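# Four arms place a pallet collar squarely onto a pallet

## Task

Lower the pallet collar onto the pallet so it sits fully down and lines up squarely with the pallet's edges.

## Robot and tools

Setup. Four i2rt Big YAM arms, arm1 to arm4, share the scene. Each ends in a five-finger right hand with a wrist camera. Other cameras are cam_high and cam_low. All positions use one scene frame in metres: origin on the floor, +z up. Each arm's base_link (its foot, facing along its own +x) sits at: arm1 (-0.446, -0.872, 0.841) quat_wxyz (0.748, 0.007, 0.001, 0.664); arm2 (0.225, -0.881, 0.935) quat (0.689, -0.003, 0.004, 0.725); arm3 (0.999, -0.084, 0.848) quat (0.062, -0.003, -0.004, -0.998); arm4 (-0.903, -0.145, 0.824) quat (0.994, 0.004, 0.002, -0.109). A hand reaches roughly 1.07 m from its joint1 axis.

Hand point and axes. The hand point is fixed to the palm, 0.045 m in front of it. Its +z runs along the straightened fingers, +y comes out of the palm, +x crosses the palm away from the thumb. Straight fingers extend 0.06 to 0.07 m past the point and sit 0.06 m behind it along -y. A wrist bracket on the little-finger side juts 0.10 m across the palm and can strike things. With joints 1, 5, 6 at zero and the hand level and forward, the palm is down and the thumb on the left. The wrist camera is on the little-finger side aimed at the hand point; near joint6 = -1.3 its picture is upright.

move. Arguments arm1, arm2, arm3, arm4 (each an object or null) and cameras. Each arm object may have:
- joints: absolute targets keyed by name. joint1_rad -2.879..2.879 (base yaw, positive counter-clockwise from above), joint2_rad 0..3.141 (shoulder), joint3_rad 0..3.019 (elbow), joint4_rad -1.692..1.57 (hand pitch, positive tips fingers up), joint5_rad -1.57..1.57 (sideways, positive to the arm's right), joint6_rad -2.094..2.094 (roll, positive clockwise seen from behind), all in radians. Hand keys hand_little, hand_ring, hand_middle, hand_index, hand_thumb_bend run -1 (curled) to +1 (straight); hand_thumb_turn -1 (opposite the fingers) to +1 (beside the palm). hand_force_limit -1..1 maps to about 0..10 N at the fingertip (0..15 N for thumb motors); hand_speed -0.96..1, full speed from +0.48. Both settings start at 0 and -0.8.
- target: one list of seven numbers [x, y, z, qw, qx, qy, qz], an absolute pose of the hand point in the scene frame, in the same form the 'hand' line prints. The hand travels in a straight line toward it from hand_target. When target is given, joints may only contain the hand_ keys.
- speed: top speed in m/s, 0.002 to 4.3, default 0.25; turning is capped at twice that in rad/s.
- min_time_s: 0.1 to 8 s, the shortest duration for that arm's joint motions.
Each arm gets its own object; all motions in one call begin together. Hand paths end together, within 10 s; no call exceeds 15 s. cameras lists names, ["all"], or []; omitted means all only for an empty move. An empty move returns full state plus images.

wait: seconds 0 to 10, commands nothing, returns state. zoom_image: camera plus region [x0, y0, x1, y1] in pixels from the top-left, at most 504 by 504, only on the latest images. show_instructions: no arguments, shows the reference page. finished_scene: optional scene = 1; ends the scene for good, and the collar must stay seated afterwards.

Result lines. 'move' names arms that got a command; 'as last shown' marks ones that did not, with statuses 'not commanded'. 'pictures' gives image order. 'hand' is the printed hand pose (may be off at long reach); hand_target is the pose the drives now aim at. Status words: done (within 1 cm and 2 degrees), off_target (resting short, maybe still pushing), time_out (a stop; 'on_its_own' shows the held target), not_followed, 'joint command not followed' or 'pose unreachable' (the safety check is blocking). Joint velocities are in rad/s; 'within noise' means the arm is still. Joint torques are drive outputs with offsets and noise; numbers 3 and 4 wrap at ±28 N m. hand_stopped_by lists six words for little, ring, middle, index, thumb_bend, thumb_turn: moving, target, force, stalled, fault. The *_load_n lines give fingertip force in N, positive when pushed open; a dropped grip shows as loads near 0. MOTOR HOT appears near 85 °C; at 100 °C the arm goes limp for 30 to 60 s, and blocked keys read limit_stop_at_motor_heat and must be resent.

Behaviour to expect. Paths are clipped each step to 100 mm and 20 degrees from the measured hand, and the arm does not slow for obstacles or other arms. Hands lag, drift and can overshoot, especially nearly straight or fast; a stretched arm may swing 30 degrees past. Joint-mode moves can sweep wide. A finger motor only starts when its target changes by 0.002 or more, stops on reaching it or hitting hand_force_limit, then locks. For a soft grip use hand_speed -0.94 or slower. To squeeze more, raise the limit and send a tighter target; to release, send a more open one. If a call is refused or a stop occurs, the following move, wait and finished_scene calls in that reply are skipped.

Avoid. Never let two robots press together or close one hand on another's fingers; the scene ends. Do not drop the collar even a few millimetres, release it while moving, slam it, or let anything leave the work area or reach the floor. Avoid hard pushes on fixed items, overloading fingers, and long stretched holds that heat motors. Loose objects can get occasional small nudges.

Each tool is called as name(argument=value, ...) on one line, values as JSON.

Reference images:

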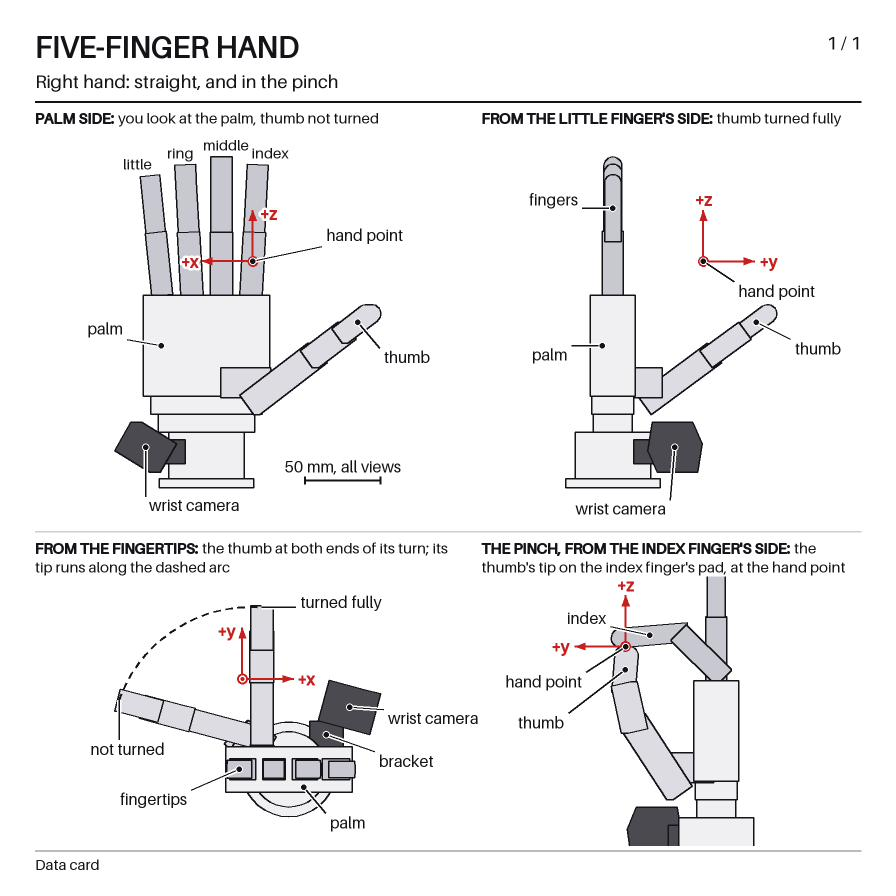

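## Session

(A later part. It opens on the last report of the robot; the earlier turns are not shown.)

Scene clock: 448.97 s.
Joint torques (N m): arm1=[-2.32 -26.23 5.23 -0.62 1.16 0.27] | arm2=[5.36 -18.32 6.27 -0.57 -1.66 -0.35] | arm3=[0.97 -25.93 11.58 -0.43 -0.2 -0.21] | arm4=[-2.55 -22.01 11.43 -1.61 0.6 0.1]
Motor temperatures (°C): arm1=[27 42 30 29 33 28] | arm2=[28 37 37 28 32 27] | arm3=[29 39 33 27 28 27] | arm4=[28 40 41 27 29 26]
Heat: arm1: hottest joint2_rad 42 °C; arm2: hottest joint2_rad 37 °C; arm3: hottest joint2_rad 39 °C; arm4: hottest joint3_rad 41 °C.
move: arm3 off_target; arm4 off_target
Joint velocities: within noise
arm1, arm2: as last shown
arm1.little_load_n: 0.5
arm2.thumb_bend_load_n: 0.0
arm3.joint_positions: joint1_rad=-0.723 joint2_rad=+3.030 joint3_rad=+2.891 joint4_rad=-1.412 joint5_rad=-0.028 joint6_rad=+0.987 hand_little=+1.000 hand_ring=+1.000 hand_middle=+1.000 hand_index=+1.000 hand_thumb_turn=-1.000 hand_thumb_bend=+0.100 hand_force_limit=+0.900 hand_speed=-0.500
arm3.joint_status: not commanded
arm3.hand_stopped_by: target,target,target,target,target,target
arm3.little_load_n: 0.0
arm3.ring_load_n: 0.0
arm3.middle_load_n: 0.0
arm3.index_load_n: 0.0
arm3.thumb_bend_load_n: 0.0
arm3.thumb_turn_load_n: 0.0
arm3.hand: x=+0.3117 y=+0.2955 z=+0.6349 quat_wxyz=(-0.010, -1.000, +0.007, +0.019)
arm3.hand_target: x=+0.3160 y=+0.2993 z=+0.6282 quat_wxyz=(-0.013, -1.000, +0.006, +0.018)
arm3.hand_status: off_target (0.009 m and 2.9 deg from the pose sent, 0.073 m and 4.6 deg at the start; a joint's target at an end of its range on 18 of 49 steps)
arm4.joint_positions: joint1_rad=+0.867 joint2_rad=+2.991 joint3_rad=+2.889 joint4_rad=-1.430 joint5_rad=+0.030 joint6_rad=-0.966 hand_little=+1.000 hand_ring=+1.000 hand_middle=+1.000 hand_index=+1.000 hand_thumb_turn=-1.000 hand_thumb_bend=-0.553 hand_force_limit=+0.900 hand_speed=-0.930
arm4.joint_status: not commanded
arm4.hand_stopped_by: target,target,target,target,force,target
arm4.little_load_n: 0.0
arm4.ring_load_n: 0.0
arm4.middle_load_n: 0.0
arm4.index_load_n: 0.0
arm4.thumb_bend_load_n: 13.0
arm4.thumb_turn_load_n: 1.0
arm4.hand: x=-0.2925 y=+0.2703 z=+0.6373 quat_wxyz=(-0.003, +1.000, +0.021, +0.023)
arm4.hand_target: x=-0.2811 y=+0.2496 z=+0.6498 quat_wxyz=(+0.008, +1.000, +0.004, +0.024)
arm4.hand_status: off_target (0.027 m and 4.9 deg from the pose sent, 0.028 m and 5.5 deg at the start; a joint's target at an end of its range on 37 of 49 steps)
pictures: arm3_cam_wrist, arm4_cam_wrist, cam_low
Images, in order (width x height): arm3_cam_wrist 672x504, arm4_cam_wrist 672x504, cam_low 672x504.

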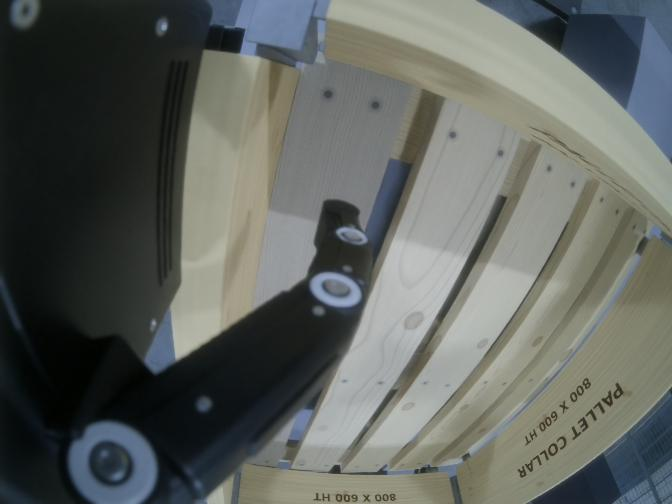

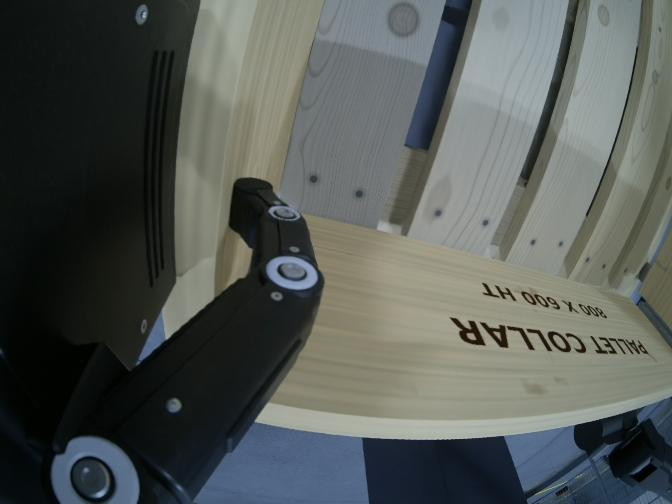

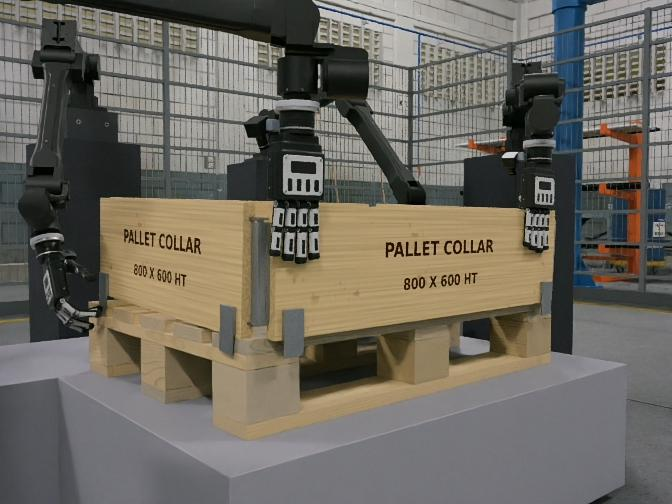

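move(arm3={"target":[0.315,0.27,0.628,0.0262,0.9997,0,0],"speed":0.05,"joints":{"hand_thumb_bend":-0.2,"hand_speed":-0.8,"hand_force_limit":1.0}})

move(arm3={"joints":{"hand_thumb_bend":-0.95,"hand_speed":-0.94,"hand_force_limit":1.0}}, arm4={"joints":{"hand_thumb_bend":-0.95,"hand_speed":-0.94,"hand_force_limit":1.0}})

Scene clock: 450.63 s.
Joint torques (N m): arm1=[-1.79 -26.7 5.14 -0.62 1.19 0.25] | arm2=[5.13 -18.67 6.19 -0.55 -1.66 -0.37] | arm3=[3.37 -27.69 7.36 -0.32 -0.4 -0.07] | arm4=[-2.55 -21.95 11.43 -1.61 0.59 0.1]
Motor temperatures (°C): arm1=[27 42 30 29 33 28] | arm2=[28 37 37 28 33 27] | arm3=[29 39 33 27 28 27] | arm4=[28 40 41 27 29 26]
Heat: arm1: hottest joint2_rad 42 °C; arm2: hottest joint2_rad 37 °C; arm3: hottest joint2_rad 39 °C; arm4: hottest joint3_rad 41 °C.
move: arm3 off_target
Joint velocities: within noise
arm1, arm2, arm4: as last shown
arm1.little_load_n: 0.0
arm3.joint_positions: joint1_rad=-0.723 joint2_rad=+2.996 joint3_rad=+2.826 joint4_rad=-1.399 joint5_rad=-0.024 joint6_rad=+0.994 hand_little=+1.000 hand_ring=+1.000 hand_middle=+1.000 hand_index=+1.000 hand_thumb_turn=-1.000 hand_thumb_bend=-0.200 hand_force_limit=+1.000 hand_speed=-0.800
arm3.joint_status: all done
arm3.hand_stopped_by: target,target,target,target,target,target
arm3.little_load_n: 0.0
arm3.ring_load_n: 0.0
arm3.middle_load_n: 0.5
arm3.index_load_n: 0.0
arm3.thumb_bend_load_n: 0.0
arm3.thumb_turn_load_n: 0.0
arm3.hand: x=+0.3165 y=+0.2933 z=+0.6360 quat_wxyz=(-0.013, -1.000, +0.011, +0.010)
arm3.hand_target: x=+0.3151 y=+0.2705 z=+0.6281 quat_wxyz=(-0.026, -1.000, +0.000, +0.000)
arm3.hand_status: off_target (0.025 m and 2.3 deg from the pose sent, 0.027 m and 2.9 deg at the start)
arm4.joint_positions: joint1_rad=+0.867 joint2_rad=+2.991 joint3_rad=+2.889 joint4_rad=-1.430 joint5_rad=+0.030 joint6_rad=-0.965 hand_little=+1.000 hand_ring=+1.000 hand_middle=+1.000 hand_index=+1.000 hand_thumb_turn=-1.000 hand_thumb_bend=-0.553 hand_force_limit=+0.900 hand_speed=-0.930
arm4.index_load_n: 0.5
arm4.hand: x=-0.2925 y=+0.2702 z=+0.6374 quat_wxyz=(-0.003, +1.000, +0.020, +0.023)
pictures: none

Scene clock: 454.97 s.
Joint torques (N m): arm1=[-2.37 -26.7 5.22 -0.54 1.16 0.2] | arm2=[5.36 -18.43 6.24 -0.61 -1.67 -0.35] | arm3=[2.84 -27.05 7.21 -0.42 -0.43 -0.11] | arm4=[-2.55 -21.95 11.44 -1.62 0.59 0.1]
Motor temperatures (°C): arm1=[27 42 31 29 33 28] | arm2=[28 37 37 28 33 27] | arm3=[29 39 33 27 28 27] | arm4=[28 41 41 27 29 26]
Heat: arm1: hottest joint2_rad 42 °C; arm2: hottest joint2_rad 37 °C; arm3: hottest joint2_rad 39 °C; arm4: hottest joint2_rad 41 °C.
move: arm3 off_target; arm4 off_target
Joint velocities: within noise
arm1, arm2: as last shown
arm3.joint_positions: joint1_rad=-0.723 joint2_rad=+2.996 joint3_rad=+2.826 joint4_rad=-1.399 joint5_rad=-0.023 joint6_rad=+0.994 hand_little=+1.000 hand_ring=+1.000 hand_middle=+1.000 hand_index=+1.000 hand_thumb_turn=-1.000 hand_thumb_bend=-0.531 hand_force_limit=+1.000 hand_speed=-0.940
arm3.joint_status: hand_thumb_bend off_target (ended at -0.531, target -0.950); the others done
arm3.hand_stopped_by: target,target,target,target,force,target
arm3.little_load_n: 0.0
arm3.ring_load_n: 0.0
arm3.middle_load_n: 0.0
arm3.index_load_n: 0.0
arm3.thumb_bend_load_n: 14.5
arm3.thumb_turn_load_n: 1.0
arm3.hand: x=+0.3166 y=+0.2933 z=+0.6359 quat_wxyz=(-0.013, -1.000, +0.011, +0.010)
arm3.hand_target: x=+0.3152 y=+0.2704 z=+0.6280 quat_wxyz=(-0.026, -1.000, +0.000, +0.000)
arm3.hand_status: not commanded
arm4.joint_positions: joint1_rad=+0.867 joint2_rad=+2.991 joint3_rad=+2.889 joint4_rad=-1.430 joint5_rad=+0.030 joint6_rad=-0.965 hand_little=+1.000 hand_ring=+1.000 hand_middle=+1.000 hand_index=+1.000 hand_thumb_turn=-1.000 hand_thumb_bend=-0.563 hand_force_limit=+1.000 hand_speed=-0.940
arm4.joint_status: hand_thumb_bend off_target (ended at -0.563, target -0.950); the others done
arm4.hand_stopped_by: target,target,target,target,force,target
arm4.little_load_n: 0.0
arm4.ring_load_n: 0.0
arm4.middle_load_n: 0.0
arm4.index_load_n: 0.0
arm4.thumb_bend_load_n: 15.0
arm4.thumb_turn_load_n: 1.0
arm4.hand: x=-0.2925 y=+0.2702 z=+0.6374 quat_wxyz=(-0.003, +1.000, +0.020, +0.023)
arm4.hand_target: x=-0.2812 y=+0.2496 z=+0.6498 quat_wxyz=(+0.008, +1.000, +0.004, +0.024)
arm4.hand_status: not commanded
pictures: none

move(arm3={"target":[0.315,0.215,0.635,0.0436,0.999,0,0],"speed":0.06}, arm4={"target":[-0.28,0.195,0.65,0.0436,0.999,0,0],"speed":0.06})

move(arm3={"target":[0.315,0.215,0.67,0.0436,0.999,0,0],"speed":0.04}, arm4={"target":[-0.28,0.195,0.68,0.0436,0.999,0,0],"speed":0.04}, cameras=["cam_low"])

zoom_image(camera="cam_low", region=[225, 310, 285, 370])

Scene clock: 457.07 s.
Joint torques (N m): arm1=[-2.14 -25.99 5.24 -0.65 1.26 0.24] | arm2=[5.3 -18.2 6.31 -0.59 -1.68 -0.38] | arm3=[6.89 -27.63 5.19 -2.56 -1.15 0.29] | arm4=[-6.71 -24.18 6.04 -3.32 1.16 -0.3]
Motor temperatures (°C): arm1=[27 42 31 29 33 28] | arm2=[28 37 37 28 33 27] | arm3=[29 39 33 27 28 27] | arm4=[28 41 40 27 29 26]
Heat: arm1: hottest joint2_rad 42 °C; arm2: hottest joint2_rad 37 °C; arm3: hottest joint2_rad 39 °C; arm4: hottest joint2_rad 41 °C.
move: arm3 off_target; arm4 off_target
Joint velocities: within noise
arm1, arm2: as last shown
arm1.joint_positions: joint1_rad=+0.184 joint2_rad=+2.938 joint3_rad=+2.057 joint4_rad=-0.714 joint5_rad=+0.244 joint6_rad=-1.558 hand_little=+0.000 hand_ring=-0.300 hand_middle=-0.299 hand_index=-0.100 hand_thumb_turn=+1.000 hand_thumb_bend=+1.000 hand_force_limit=+0.200 hand_speed=-0.500
arm1.ring_load_n: 5.5
arm1.middle_load_n: 7.0
arm1.hand: x=-0.3837 y=-0.2513 z=+0.4445 quat_wxyz=(+0.085, +0.683, +0.721, +0.080)
arm1.hand_target: x=-0.3622 y=-0.2459 z=+0.4707 quat_wxyz=(+0.092, +0.701, +0.701, +0.092)
arm2.thumb_turn_load_n: -0.5
arm2.hand_target: x=+0.3962 y=-0.1918 z=+0.4438 quat_wxyz=(-0.096, +0.694, -0.690, -0.180)
arm3.joint_positions: joint1_rad=-0.721 joint2_rad=+2.835 joint3_rad=+2.498 joint4_rad=-1.170 joint5_rad=-0.027 joint6_rad=+1.004 hand_little=+1.000 hand_ring=+1.000 hand_middle=+1.000 hand_index=+1.000 hand_thumb_turn=-1.000 hand_thumb_bend=-0.530 hand_force_limit=+1.000 hand_speed=-0.940
arm3.joint_status: not commanded
arm3.hand_stopped_by: target,target,target,target,force,target
arm3.little_load_n: 0.0
arm3.ring_load_n: 0.0
arm3.middle_load_n: 0.0
arm3.index_load_n: 0.0
arm3.thumb_bend_load_n: 16.0
arm3.thumb_turn_load_n: 1.0
arm3.hand: x=+0.3170 y=+0.2905 z=+0.6363 quat_wxyz=(+0.003, -0.999, +0.015, +0.037)
arm3.hand_target: x=+0.3150 y=+0.2199 z=+0.6338 quat_wxyz=(-0.041, -0.999, +0.000, -0.002)
arm3.hand_status: off_target (0.075 m and 7.0 deg from the pose sent, 0.078 m and 3.9 deg at the start)
arm4.joint_positions: joint1_rad=+0.867 joint2_rad=+2.927 joint3_rad=+2.760 joint4_rad=-1.357 joint5_rad=+0.041 joint6_rad=-0.967 hand_little=+1.000 hand_ring=+1.000 hand_middle=+1.000 hand_index=+1.000 hand_thumb_turn=-1.000 hand_thumb_bend=-0.563 hand_force_limit=+1.000 hand_speed=-0.940
arm4.joint_status: not commanded
arm4.hand_stopped_by: target,target,target,target,force,target
arm4.little_load_n: 0.0
arm4.ring_load_n: 0.0
arm4.middle_load_n: 0.0
arm4.index_load_n: 0.0
arm4.thumb_bend_load_n: 14.0
arm4.thumb_turn_load_n: 1.0
arm4.hand: x=-0.2923 y=+0.2676 z=+0.6372 quat_wxyz=(-0.001, +0.999, +0.021, +0.029)
arm4.hand_target: x=-0.2799 y=+0.2001 z=+0.6483 quat_wxyz=(+0.041, +0.999, +0.001, -0.001)
arm4.hand_status: off_target (0.075 m and 6.6 deg from the pose sent, 0.077 m and 6.4 deg at the start)
pictures: none

Scene clock: 458.47 s.
Joint torques (N m): arm1=[-2.14 -26.4 5.38 -0.43 1.31 0.2] | arm2=[5.6 -18.37 6.27 -0.54 -1.68 -0.36] | arm3=[7.3 -31.85 5.27 -3.96 -1.21 0.24] | arm4=[-6.71 -26.34 6.65 -4.82 1.07 -0.29]
Motor temperatures (°C): arm1=[27 42 31 29 33 28] | arm2=[28 37 37 28 33 27] | arm3=[29 39 33 27 28 27] | arm4=[28 41 40 27 29 26]
Heat: arm1: hottest joint2_rad 42 °C; arm2: hottest joint2_rad 37 °C; arm3: hottest joint2_rad 39 °C; arm4: hottest joint2_rad 41 °C.
move: arm3 off_target; arm4 off_target
Joint velocities: within noise
arm1, arm2: as last shown
arm1.joint_positions: joint1_rad=+0.183 joint2_rad=+2.938 joint3_rad=+2.057 joint4_rad=-0.714 joint5_rad=+0.243 joint6_rad=-1.558 hand_little=+0.000 hand_ring=-0.299 hand_middle=-0.299 hand_index=-0.100 hand_thumb_turn=+1.000 hand_thumb_bend=+1.000 hand_force_limit=+0.200 hand_speed=-0.500
arm1.ring_load_n: 6.0
arm1.middle_load_n: 7.5
arm1.thumb_turn_load_n: 0.5
arm1.hand: x=-0.3837 y=-0.2514 z=+0.4444 quat_wxyz=(+0.085, +0.683, +0.721, +0.080)
arm2.joint_positions: joint1_rad=-0.490 joint2_rad=+3.145 joint3_rad=+2.186 joint4_rad=-0.257 joint5_rad=-0.221 joint6_rad=+1.231 hand_little=+0.300 hand_ring=+0.200 hand_middle=-0.239 hand_index=+0.000 hand_thumb_turn=+1.000 hand_thumb_bend=+1.000 hand_force_limit=+0.200 hand_speed=-0.300
arm2.middle_load_n: 12.0
arm2.thumb_turn_load_n: 0.0
arm2.hand: x=+0.4308 y=-0.1927 z=+0.4469 quat_wxyz=(-0.117, +0.671, -0.713, -0.165)
arm2.hand_target: x=+0.3962 y=-0.1917 z=+0.4439 quat_wxyz=(-0.096, +0.694, -0.690, -0.180)
arm3.joint_positions: joint1_rad=-0.721 joint2_rad=+2.827 joint3_rad=+2.489 joint4_rad=-1.170 joint5_rad=-0.027 joint6_rad=+1.006 hand_little=+1.000 hand_ring=+1.000 hand_middle=+1.000 hand_index=+1.000 hand_thumb_turn=-1.000 hand_thumb_bend=-0.530 hand_force_limit=+1.000 hand_speed=-0.940
arm3.joint_status: not commanded
arm3.hand_stopped_by: target,target,target,target,force,target
arm3.little_load_n: 0.0
arm3.ring_load_n: 0.0
arm3.middle_load_n: 0.0
arm3.index_load_n: 0.0
arm3.thumb_bend_load_n: 15.5
arm3.thumb_turn_load_n: 1.5
arm3.hand: x=+0.3177 y=+0.2900 z=+0.6388 quat_wxyz=(+0.002, -0.999, +0.016, +0.036)
arm3.hand_target: x=+0.3129 y=+0.2210 z=+0.6658 quat_wxyz=(-0.041, -0.999, +0.000, -0.001)
arm3.hand_status: off_target (0.081 m and 6.9 deg from the pose sent, 0.083 m and 7.0 deg at the start)
arm4.joint_positions: joint1_rad=+0.867 joint2_rad=+2.922 joint3_rad=+2.756 joint4_rad=-1.357 joint5_rad=+0.044 joint6_rad=-0.967 hand_little=+1.000 hand_ring=+1.000 hand_middle=+1.000 hand_index=+1.000 hand_thumb_turn=-1.000 hand_thumb_bend=-0.563 hand_force_limit=+1.000 hand_speed=-0.940
arm4.joint_status: not commanded
arm4.hand_stopped_by: target,target,target,target,force,target
arm4.little_load_n: 0.0
arm4.ring_load_n: 0.0
arm4.middle_load_n: 0.0
arm4.index_load_n: 0.0
arm4.thumb_bend_load_n: 14.0
arm4.thumb_turn_load_n: 1.0
arm4.hand: x=-0.2918 y=+0.2672 z=+0.6395 quat_wxyz=(+0.000, +0.999, +0.021, +0.030)
arm4.hand_target: x=-0.2782 y=+0.2013 z=+0.6757 quat_wxyz=(+0.041, +0.999, +0.001, +0.000)
arm4.hand_status: off_target (0.084 m and 6.5 deg from the pose sent, 0.085 m and 6.5 deg at the start)
Images, in order (width x height): cam_low 672x504.

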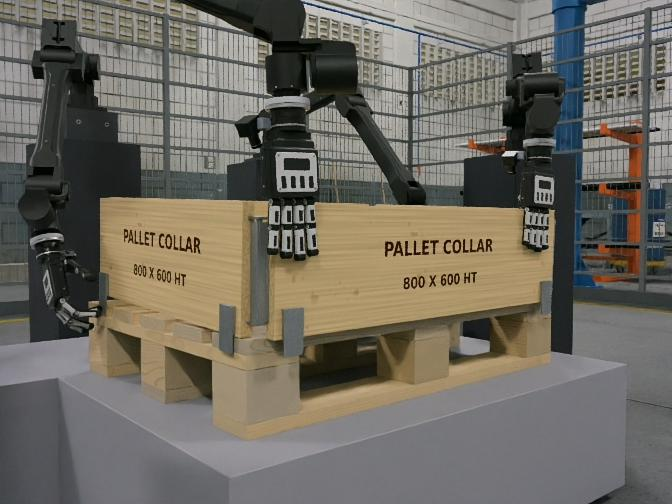

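Scaled by 8.400 from the camera's image (finer frame: 960x720).

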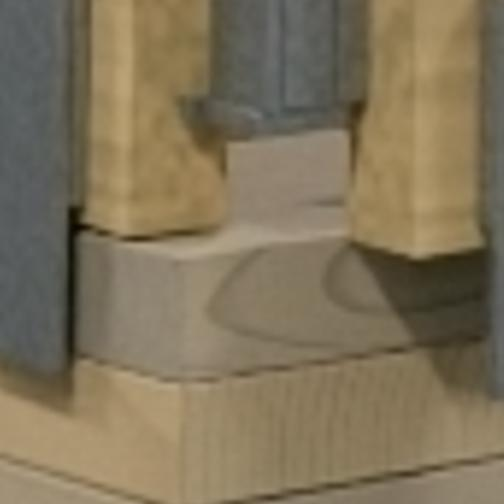

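move(arm3={"target":[0.315,0.215,0.70,0.0436,0.999,0,0],"speed":0.04}, arm4={"target":[-0.28,0.195,0.71,0.0436,0.999,0,0],"speed":0.04}, cameras=["cam_low","arm3_cam_wrist","arm4_cam_wrist"])

zoom_image(camera="cam_low", region=[225, 310, 285, 370])

zoom_image(camera="cam_low", region=[470, 260, 580, 390])

Scene clock: 460.20 s.
Joint torques (N m): arm1=[-2.08 -27.28 6.48 -0.88 2.06 0.33] | arm2=[6.42 -18.55 6.27 -0.08 -1.26 -0.21] | arm3=[4.78 -32.44 6.69 -3.29 -1.72 0.07] | arm4=[-3.6 -28.1 7.56 -4.52 1.55 0.01]
Motor temperatures (°C): arm1=[27 42 31 29 34 28] | arm2=[28 37 37 28 33 27] | arm3=[29 39 33 27 29 27] | arm4=[28 41 40 27 29 26]
Heat: arm1: hottest joint2_rad 42 °C; arm2: hottest joint2_rad 37 °C; arm3: hottest joint2_rad 39 °C; arm4: hottest joint2_rad 41 °C.
move: arm3 off_target; arm4 off_target
Joint velocities: within noise
arm1.joint_positions: joint1_rad=+0.177 joint2_rad=+2.952 joint3_rad=+2.041 joint4_rad=-0.700 joint5_rad=+0.221 joint6_rad=-1.563 hand_little=+0.000 hand_ring=-0.299 hand_middle=-0.299 hand_index=-0.100 hand_thumb_turn=+1.000 hand_thumb_bend=+1.000 hand_force_limit=+0.200 hand_speed=-0.500
arm1.joint_status: not commanded
arm1.hand_stopped_by: target,target,target,target,target,target
arm1.little_load_n: 0.0
arm1.ring_load_n: 9.0
arm1.middle_load_n: 14.5
arm1.index_load_n: 0.0
arm1.thumb_bend_load_n: 0.0
arm1.thumb_turn_load_n: 0.0
arm1.hand: x=-0.3829 y=-0.2647 z=+0.4298 quat_wxyz=(+0.084, +0.684, +0.721, +0.066)
arm1.hand_target: x=-0.3623 y=-0.2459 z=+0.4705 quat_wxyz=(+0.092, +0.701, +0.701, +0.092)
arm1.hand_status: not commanded
arm2.joint_positions: joint1_rad=-0.500 joint2_rad=+3.145 joint3_rad=+2.186 joint4_rad=-0.271 joint5_rad=-0.232 joint6_rad=+1.213 hand_little=+0.300 hand_ring=+0.200 hand_middle=-0.240 hand_index=+0.000 hand_thumb_turn=+1.000 hand_thumb_bend=+1.000 hand_force_limit=+0.200 hand_speed=-0.300
arm2.joint_status: not commanded
arm2.hand_stopped_by: target,target,target,target,target,target
arm2.little_load_n: 0.0
arm2.ring_load_n: 0.0
arm2.middle_load_n: 2.5
arm2.index_load_n: 0.0
arm2.thumb_bend_load_n: 0.0
arm2.thumb_turn_load_n: 0.0
arm2.hand: x=+0.4336 y=-0.1985 z=+0.4462 quat_wxyz=(-0.110, +0.675, -0.711, -0.166)
arm2.hand_target: x=+0.3962 y=-0.1920 z=+0.4436 quat_wxyz=(-0.096, +0.694, -0.690, -0.180)
arm2.hand_status: not commanded
arm3.joint_positions: joint1_rad=-0.687 joint2_rad=+2.789 joint3_rad=+2.436 joint4_rad=-1.216 joint5_rad=-0.014 joint6_rad=+1.034 hand_little=+1.000 hand_ring=+1.000 hand_middle=+1.000 hand_index=+1.000 hand_thumb_turn=-1.000 hand_thumb_bend=-0.529 hand_force_limit=+1.000 hand_speed=-0.940
arm3.joint_status: not commanded
arm3.hand_stopped_by: target,target,target,target,force,target
arm3.little_load_n: 0.0
arm3.ring_load_n: 0.5
arm3.middle_load_n: 1.0
arm3.index_load_n: 0.5
arm3.thumb_bend_load_n: 17.5
arm3.thumb_turn_load_n: 1.0
arm3.hand: x=+0.3224 y=+0.2586 z=+0.6469 quat_wxyz=(-0.010, -1.000, +0.013, +0.007)
arm3.hand_target: x=+0.3131 y=+0.2178 z=+0.6959 quat_wxyz=(-0.042, -0.999, +0.001, +0.000)
arm3.hand_status: off_target (0.069 m and 4.2 deg from the pose sent, 0.097 m and 6.9 deg at the start)
arm4.joint_positions: joint1_rad=+0.829 joint2_rad=+2.900 joint3_rad=+2.726 joint4_rad=-1.399 joint5_rad=+0.034 joint6_rad=-0.997 hand_little=+1.000 hand_ring=+1.000 hand_middle=+1.000 hand_index=+1.000 hand_thumb_turn=-1.000 hand_thumb_bend=-0.563 hand_force_limit=+1.000 hand_speed=-0.940
arm4.joint_status: not commanded
arm4.hand_stopped_by: target,target,target,target,force,target
arm4.little_load_n: 0.0
arm4.ring_load_n: 0.5
arm4.middle_load_n: 1.0
arm4.index_load_n: 0.5
arm4.thumb_bend_load_n: 16.5
arm4.thumb_turn_load_n: 2.0
arm4.hand: x=-0.2874 y=+0.2366 z=+0.6476 quat_wxyz=(+0.010, +1.000, +0.018, +0.007)
arm4.hand_target: x=-0.2777 y=+0.1984 z=+0.7051 quat_wxyz=(+0.043, +0.999, +0.001, +0.000)
arm4.hand_status: off_target (0.075 m and 4.4 deg from the pose sent, 0.102 m and 6.5 deg at the start)
pictures: arm3_cam_wrist, arm4_cam_wrist, cam_low
Images, in order (width x height): arm3_cam_wrist 672x504, arm4_cam_wrist 672x504, cam_low 672x504.

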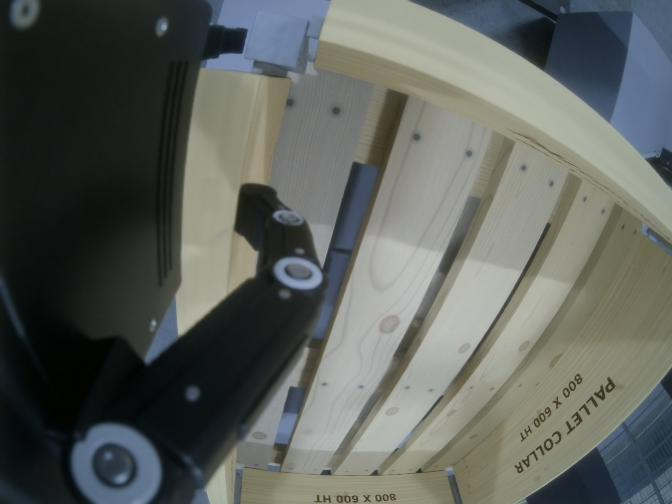

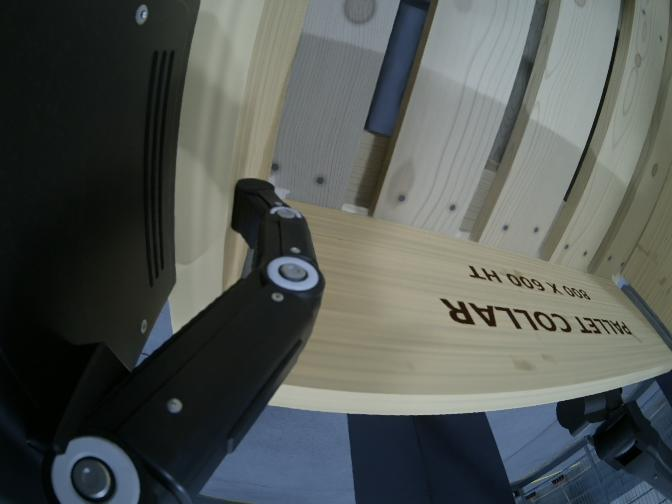

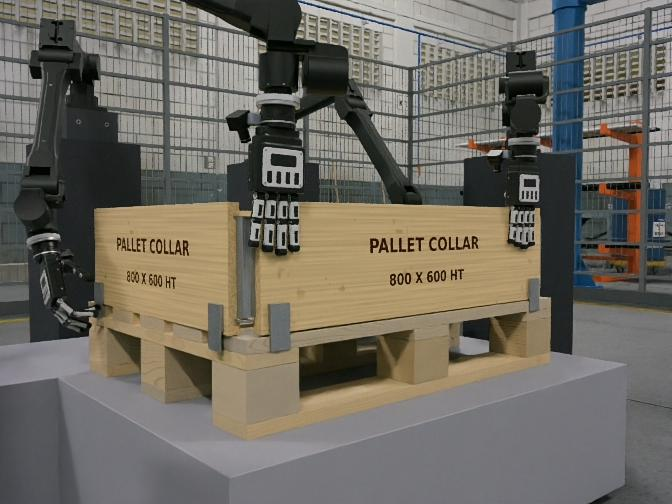

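Scaled by 8.400 from the camera's image (finer frame: 960x720).

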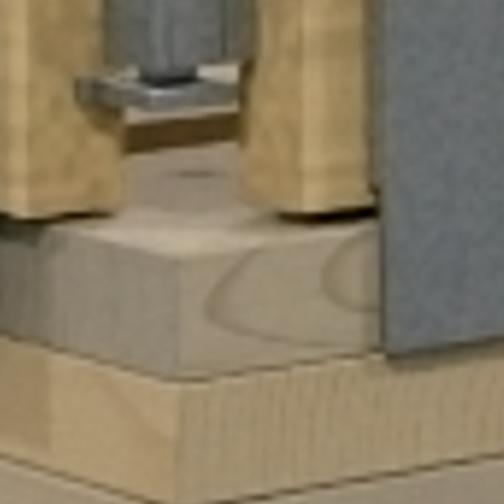

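Scaled by 3.877 from the camera's image (finer frame: 960x720).

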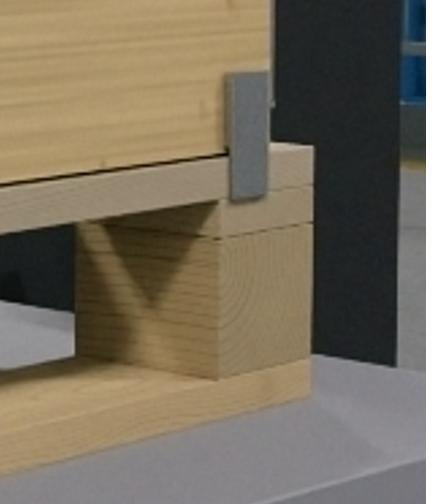

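wait(seconds=0.5, cameras=["all"])

zoom_image(camera="cam_low", region=[50, 230, 250, 380])

zoom_image(camera="cam_high", region=[260, 150, 460, 350])

Scene clock: 460.87 s.
Joint torques (N m): arm1=[-1.96 -27.34 6.31 -1.06 2.04 0.28] | arm2=[6.36 -18.55 6.24 -0.08 -1.27 -0.22] | arm3=[4.25 -31.97 6.65 -3.26 -1.74 0.01] | arm4=[-3.6 -28.04 7.5 -4.46 1.56 0.01]
Motor temperatures (°C): arm1=[27 42 31 29 34 28] | arm2=[28 37 37 28 33 27] | arm3=[29 39 33 27 29 27] | arm4=[28 41 40 27 29 26]
Heat: arm1: hottest joint2_rad 42 °C; arm2: hottest joint2_rad 37 °C; arm3: hottest joint2_rad 39 °C; arm4: hottest joint2_rad 41 °C.
Joint velocities: within noise
arm1.joint_positions: joint1_rad=+0.177 joint2_rad=+2.952 joint3_rad=+2.041 joint4_rad=-0.700 joint5_rad=+0.221 joint6_rad=-1.563 hand_little=+0.000 hand_ring=-0.299 hand_middle=-0.299 hand_index=-0.100 hand_thumb_turn=+1.000 hand_thumb_bend=+1.000 hand_force_limit=+0.200 hand_speed=-0.500
arm1.joint_status: not commanded
arm1.hand_stopped_by: target,target,target,target,target,target
arm1.little_load_n: 0.0
arm1.ring_load_n: 9.0
arm1.middle_load_n: 14.5
arm1.index_load_n: 0.0
arm1.thumb_bend_load_n: 0.0
arm1.thumb_turn_load_n: 0.0
arm1.hand: x=-0.3829 y=-0.2647 z=+0.4298 quat_wxyz=(+0.084, +0.684, +0.721, +0.066)
arm1.hand_target: x=-0.3623 y=-0.2459 z=+0.4705 quat_wxyz=(+0.092, +0.701, +0.701, +0.092)
arm1.hand_status: not commanded
arm2.joint_positions: joint1_rad=-0.500 joint2_rad=+3.145 joint3_rad=+2.186 joint4_rad=-0.271 joint5_rad=-0.232 joint6_rad=+1.213 hand_little=+0.300 hand_ring=+0.200 hand_middle=-0.240 hand_index=+0.000 hand_thumb_turn=+1.000 hand_thumb_bend=+1.000 hand_force_limit=+0.200 hand_speed=-0.300
arm2.joint_status: not commanded
arm2.hand_stopped_by: target,target,target,target,target,target
arm2.little_load_n: 0.0
arm2.ring_load_n: 0.0
arm2.middle_load_n: 2.0
arm2.index_load_n: 0.0
arm2.thumb_bend_load_n: 0.0
arm2.thumb_turn_load_n: 0.0
arm2.hand: x=+0.4336 y=-0.1985 z=+0.4462 quat_wxyz=(-0.110, +0.675, -0.711, -0.166)
arm2.hand_target: x=+0.3962 y=-0.1920 z=+0.4436 quat_wxyz=(-0.096, +0.694, -0.690, -0.180)
arm2.hand_status: not commanded
arm3.joint_positions: joint1_rad=-0.687 joint2_rad=+2.789 joint3_rad=+2.436 joint4_rad=-1.216 joint5_rad=-0.014 joint6_rad=+1.034 hand_little=+1.000 hand_ring=+1.000 hand_middle=+1.000 hand_index=+1.000 hand_thumb_turn=-1.000 hand_thumb_bend=-0.529 hand_force_limit=+1.000 hand_speed=-0.940
arm3.joint_status: not commanded
arm3.hand_stopped_by: target,target,target,target,force,target
arm3.little_load_n: 0.0
arm3.ring_load_n: 1.0
arm3.middle_load_n: 1.0
arm3.index_load_n: 0.5
arm3.thumb_bend_load_n: 17.5
arm3.thumb_turn_load_n: 1.0
arm3.hand: x=+0.3224 y=+0.2586 z=+0.6469 quat_wxyz=(-0.010, -1.000, +0.013, +0.007)
arm3.hand_target: x=+0.3131 y=+0.2178 z=+0.6959 quat_wxyz=(-0.042, -0.999, +0.001, +0.000)
arm3.hand_status: off_target (0.069 m and 4.2 deg from the pose sent, 0.097 m and 6.9 deg at the start)
arm4.joint_positions: joint1_rad=+0.829 joint2_rad=+2.899 joint3_rad=+2.726 joint4_rad=-1.399 joint5_rad=+0.034 joint6_rad=-0.997 hand_little=+1.000 hand_ring=+1.000 hand_middle=+1.000 hand_index=+1.000 hand_thumb_turn=-1.000 hand_thumb_bend=-0.563 hand_force_limit=+1.000 hand_speed=-0.940
arm4.joint_status: not commanded
arm4.hand_stopped_by: target,target,target,target,force,target
arm4.little_load_n: 0.0
arm4.ring_load_n: 0.5
arm4.middle_load_n: 1.0
arm4.index_load_n: 0.5
arm4.thumb_bend_load_n: 16.5
arm4.thumb_turn_load_n: 1.5
arm4.hand: x=-0.2874 y=+0.2366 z=+0.6477 quat_wxyz=(+0.010, +1.000, +0.018, +0.007)
arm4.hand_target: x=-0.2776 y=+0.1984 z=+0.7052 quat_wxyz=(+0.042, +0.999, +0.001, +0.000)
arm4.hand_status: off_target (0.075 m and 4.4 deg from the pose sent, 0.102 m and 6.5 deg at the start)
wait: 0.50 s; at rest by 0.10 s
pictures: arm1_cam_wrist, arm2_cam_wrist, arm3_cam_wrist, arm4_cam_wrist, cam_high, cam_low
Images, in order (width x height): arm1_cam_wrist 672x504, arm2_cam_wrist 672x504, arm3_cam_wrist 672x504, arm4_cam_wrist 672x504, cam_high 672x504, cam_low 672x504.

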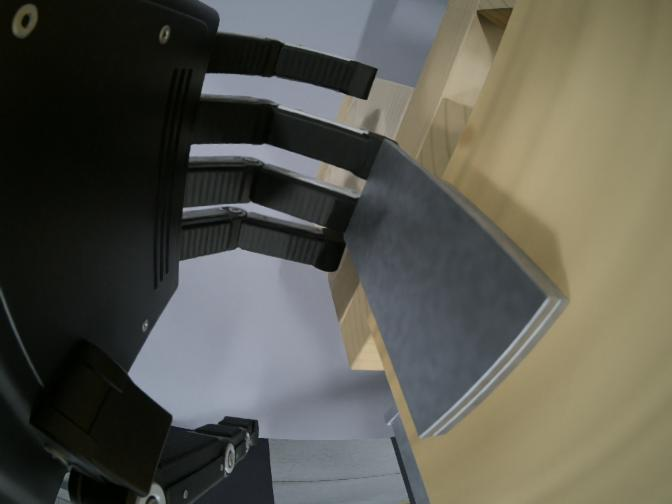

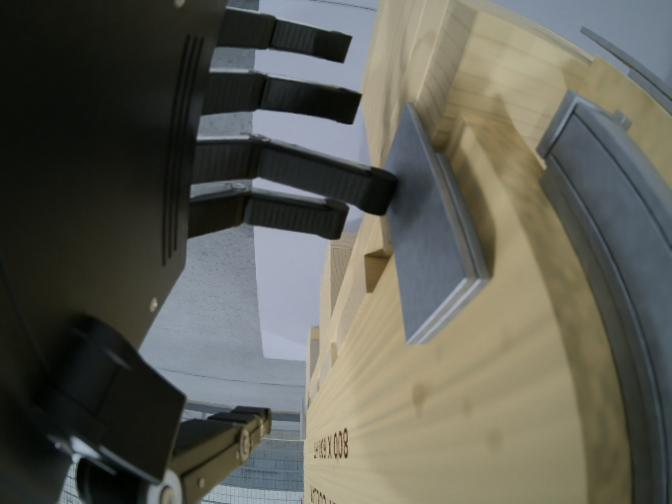

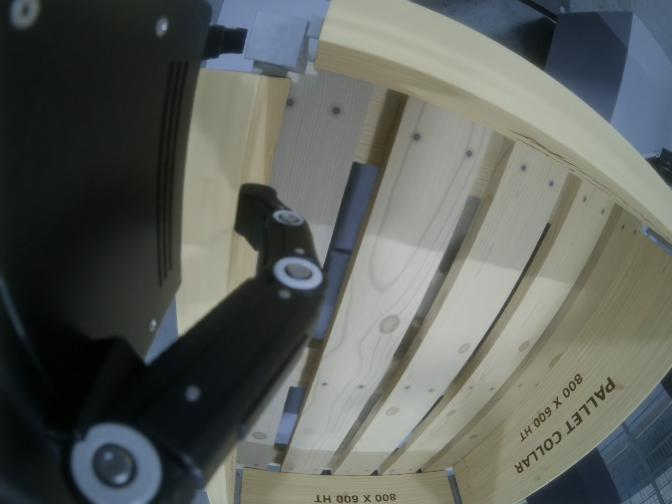

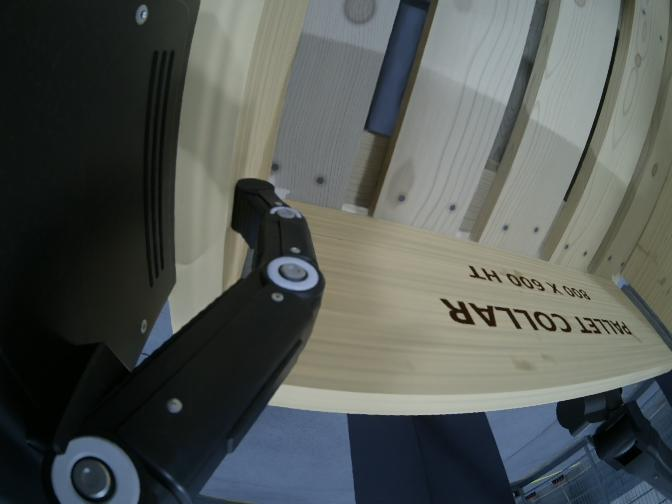

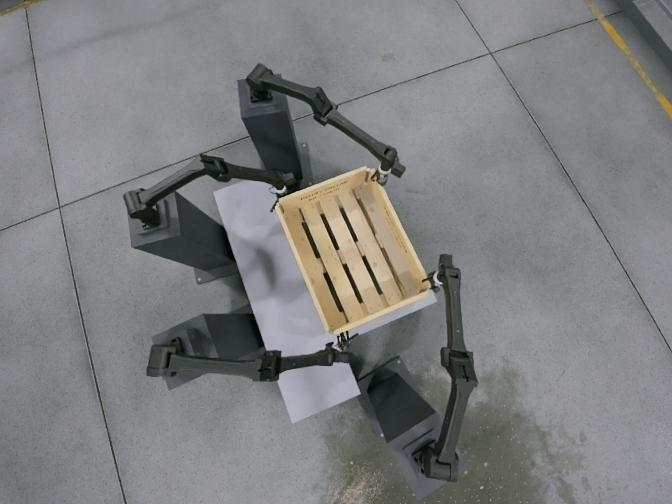

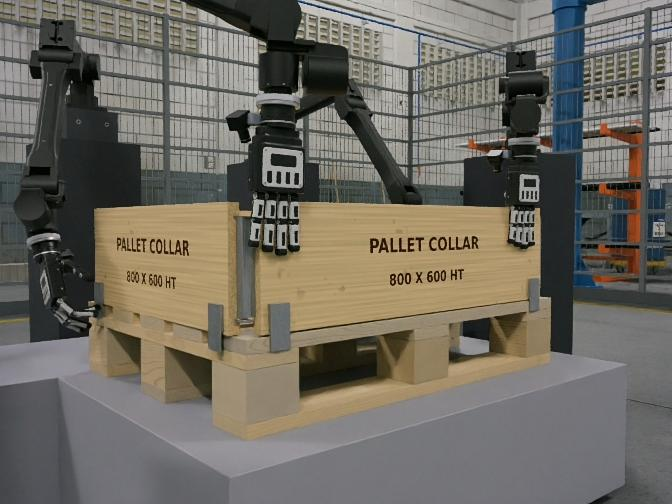

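Scaled by 2.520 from the camera's image (finer frame: 960x720).

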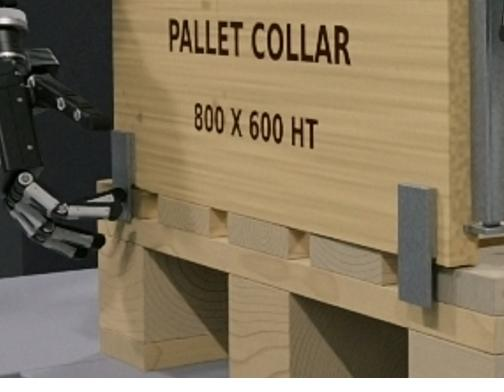

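Scaled by 2.520 from the camera's image (finer frame: 960x720).

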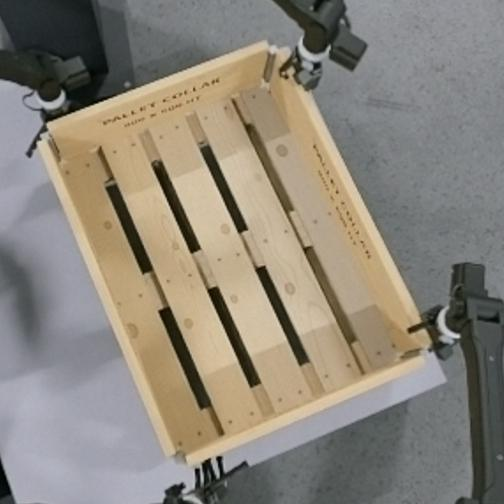

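zoom_image(camera="arm2_cam_wrist", region=[300, 0, 560, 380])

zoom_image(camera="arm1_cam_wrist", region=[300, 60, 600, 450])

zoom_image(camera="cam_low", region=[60, 270, 140, 350])

Scaled by 1.326 from the camera's image (finer frame: 960x720).

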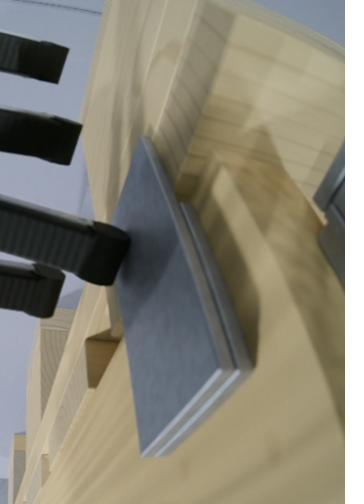

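Scaled by 1.292 from the camera's image (finer frame: 960x720).

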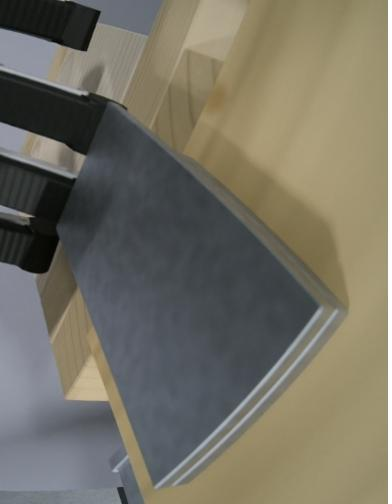

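Scaled by 6.300 from the camera's image (finer frame: 960x720).

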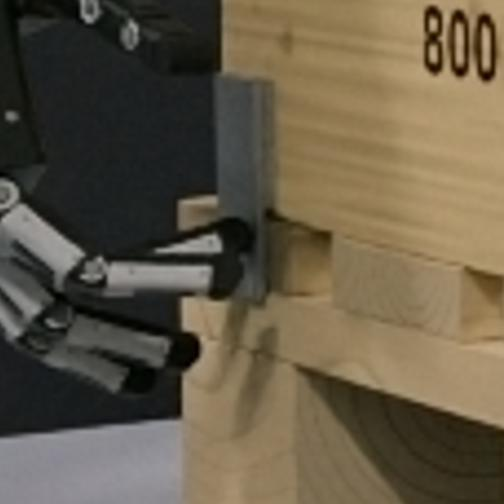

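move(arm1={"target":[-0.3622,-0.262,0.455,0.0923,0.7010,0.7010,0.0923],"speed":0.03}, arm3={"target":[0.315,0.222,0.665,0.0436,0.999,0,0],"speed":0.04}, arm4={"target":[-0.28,0.202,0.675,0.0436,0.999,0,0],"speed":0.04}, cameras=["cam_low","arm2_cam_wrist","arm1_cam_wrist"])

zoom_image(camera="cam_low", region=[60, 230, 320, 390])

Scene clock: 462.83 s.
Joint torques (N m): arm1=[-1.79 -25.82 4.59 -0.65 1.73 0.31] | arm2=[6.48 -18.55 6.15 -0.13 -1.24 -0.21] | arm3=[3.72 -28.1 8.53 -2.33 -1.81 -0.04] | arm4=[-3.02 -24.18 8.79 -3.04 1.55 0.08]
Motor temperatures (°C): arm1=[27 42 31 29 34 28] | arm2=[28 37 37 28 33 27] | arm3=[29 39 33 27 29 27] | arm4=[28 41 40 27 29 26]
Heat: arm1: hottest joint2_rad 42 °C; arm2: hottest joint2_rad 37 °C; arm3: hottest joint2_rad 39 °C; arm4: hottest joint2_rad 41 °C.
move: arm1 off_target; arm3 off_target; arm4 off_target
Joint velocities: within noise
arm1.joint_positions: joint1_rad=+0.179 joint2_rad=+2.952 joint3_rad=+2.015 joint4_rad=-0.658 joint5_rad=+0.231 joint6_rad=-1.563 hand_little=+0.000 hand_ring=-0.299 hand_middle=-0.299 hand_index=-0.100 hand_thumb_turn=+1.000 hand_thumb_bend=+1.000 hand_force_limit=+0.200 hand_speed=-0.500
arm1.joint_status: not commanded
arm1.hand_stopped_by: target,target,target,target,target,target
arm1.little_load_n: 0.0
arm1.ring_load_n: 4.5
arm1.middle_load_n: 6.5
arm1.index_load_n: 0.0
arm1.thumb_bend_load_n: 0.0
arm1.thumb_turn_load_n: 0.0
arm1.hand: x=-0.3826 y=-0.2681 z=+0.4242 quat_wxyz=(+0.081, +0.684, +0.721, +0.075)
arm1.hand_target: x=-0.3625 y=-0.2617 z=+0.4535 quat_wxyz=(+0.092, +0.701, +0.701, +0.092)
arm1.hand_status: off_target (0.037 m and 3.9 deg from the pose sent, 0.033 m and 4.4 deg at the start)
arm2: as last shown
arm3.joint_positions: joint1_rad=-0.687 joint2_rad=+2.790 joint3_rad=+2.436 joint4_rad=-1.215 joint5_rad=-0.014 joint6_rad=+1.034 hand_little=+1.000 hand_ring=+1.000 hand_middle=+1.000 hand_index=+1.000 hand_thumb_turn=-1.000 hand_thumb_bend=-0.529 hand_force_limit=+1.000 hand_speed=-0.940
arm3.joint_status: not commanded
arm3.hand_stopped_by: target,target,target,target,force,target
arm3.little_load_n: 0.0
arm3.ring_load_n: 0.5
arm3.middle_load_n: 1.0
arm3.index_load_n: 0.5
arm3.thumb_bend_load_n: 17.5
arm3.thumb_turn_load_n: 1.0
arm3.hand: x=+0.3225 y=+0.2586 z=+0.6464 quat_wxyz=(-0.010, -1.000, +0.013, +0.007)
arm3.hand_target: x=+0.3149 y=+0.2233 z=+0.6641 quat_wxyz=(-0.042, -0.999, +0.001, +0.000)
arm3.hand_status: off_target (0.042 m and 4.2 deg from the pose sent, 0.041 m and 4.2 deg at the start)
arm4.joint_positions: joint1_rad=+0.829 joint2_rad=+2.900 joint3_rad=+2.726 joint4_rad=-1.397 joint5_rad=+0.034 joint6_rad=-0.997 hand_little=+1.000 hand_ring=+1.000 hand_middle=+1.000 hand_index=+1.000 hand_thumb_turn=-1.000 hand_thumb_bend=-0.563 hand_force_limit=+1.000 hand_speed=-0.940
arm4.joint_status: not commanded
arm4.hand_stopped_by: target,target,target,target,force,target
arm4.little_load_n: 0.0
arm4.ring_load_n: 0.5
arm4.middle_load_n: 1.0
arm4.index_load_n: 0.5
arm4.thumb_bend_load_n: 16.5
arm4.thumb_turn_load_n: 1.5
arm4.hand: x=-0.2873 y=+0.2370 z=+0.6473 quat_wxyz=(+0.010, +1.000, +0.018, +0.008)
arm4.hand_target: x=-0.2794 y=+0.2038 z=+0.6738 quat_wxyz=(+0.042, +0.999, +0.001, +0.002)
arm4.hand_status: off_target (0.045 m and 4.5 deg from the pose sent, 0.045 m and 4.4 deg at the start)
pictures: arm1_cam_wrist, arm2_cam_wrist, cam_low
Images, in order (width x height): arm1_cam_wrist 672x504, arm2_cam_wrist 672x504, cam_low 672x504.

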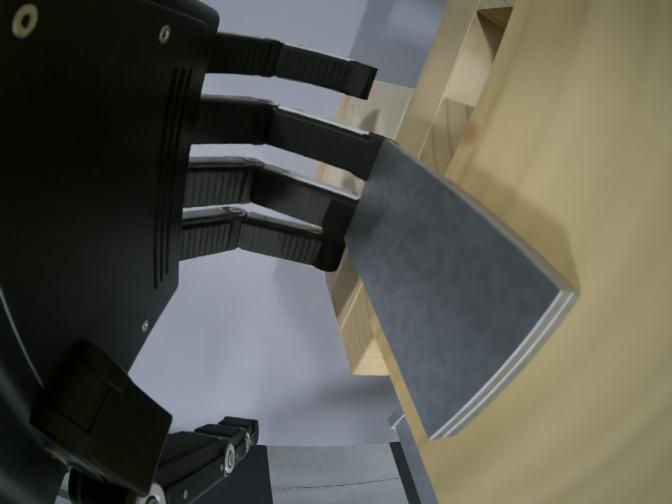

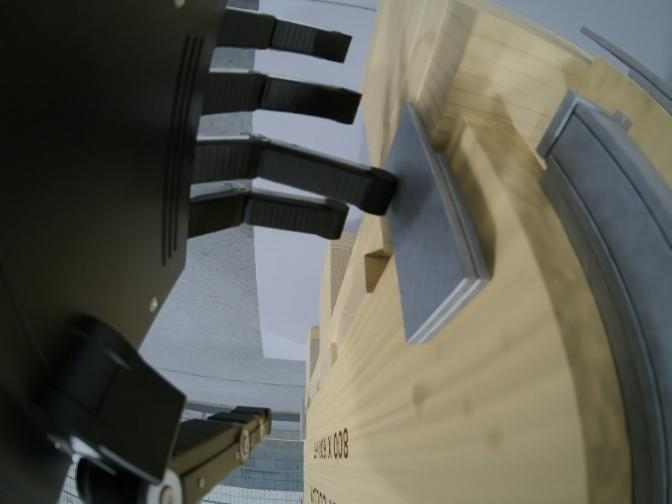

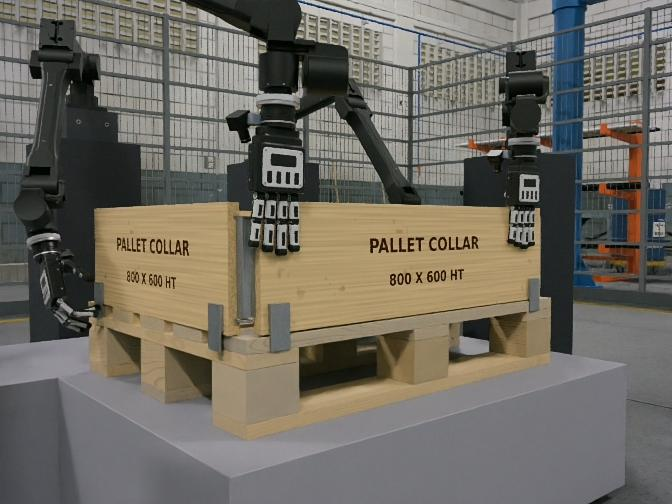

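Scaled by 1.938 from the camera's image (finer frame: 960x720).

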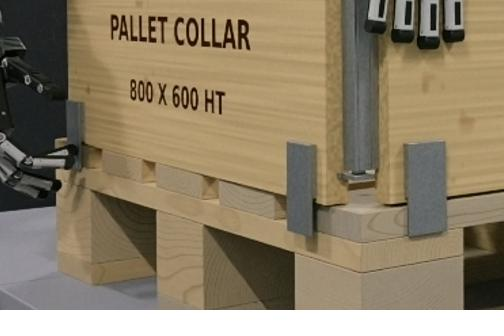

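zoom_image(camera="cam_low", region=[90, 290, 160, 350])

zoom_image(camera="cam_low", region=[190, 300, 260, 370])

zoom_image(camera="cam_low", region=[270, 300, 340, 370])

zoom_image(camera="cam_low", region=[490, 260, 560, 330])

Scaled by 7.200 from the camera's image (finer frame: 960x720).

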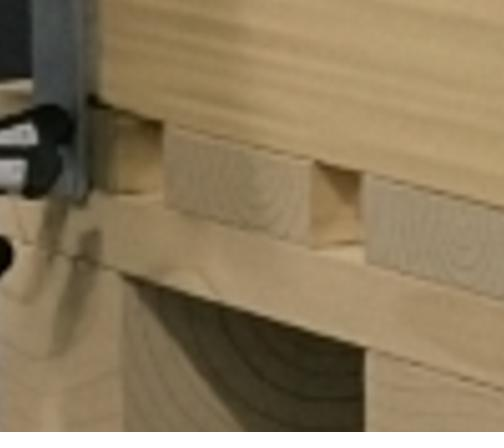

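Scaled by 7.200 from the camera's image (finer frame: 960x720).

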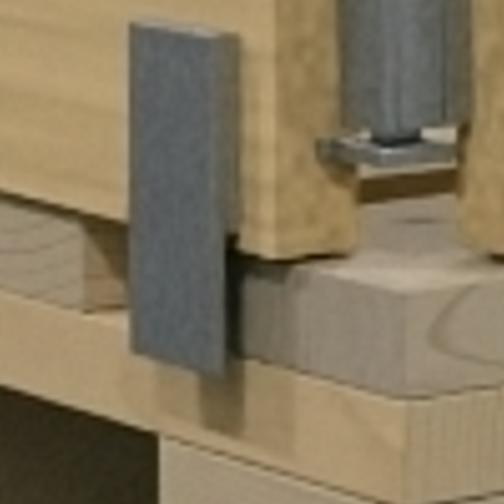

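Scaled by 7.200 from the camera's image (finer frame: 960x720).

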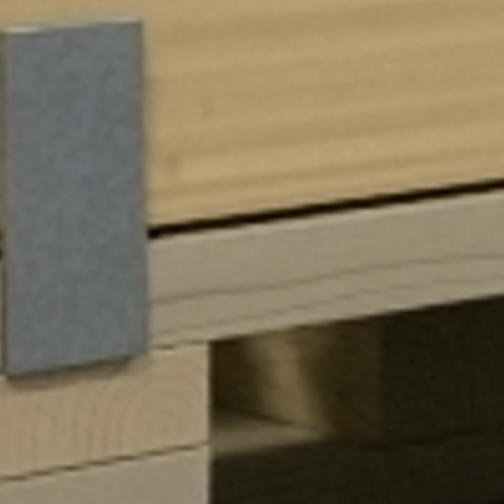

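Scaled by 7.200 from the camera's image (finer frame: 960x720).

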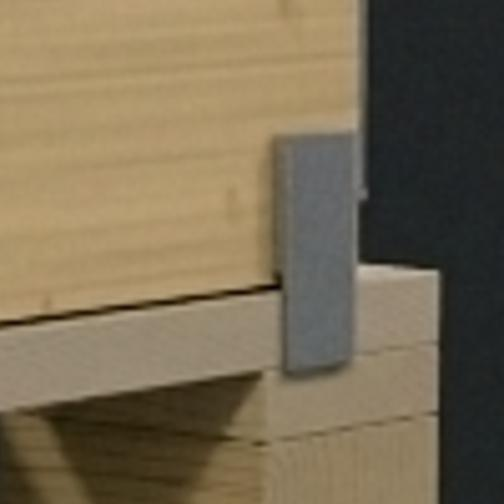

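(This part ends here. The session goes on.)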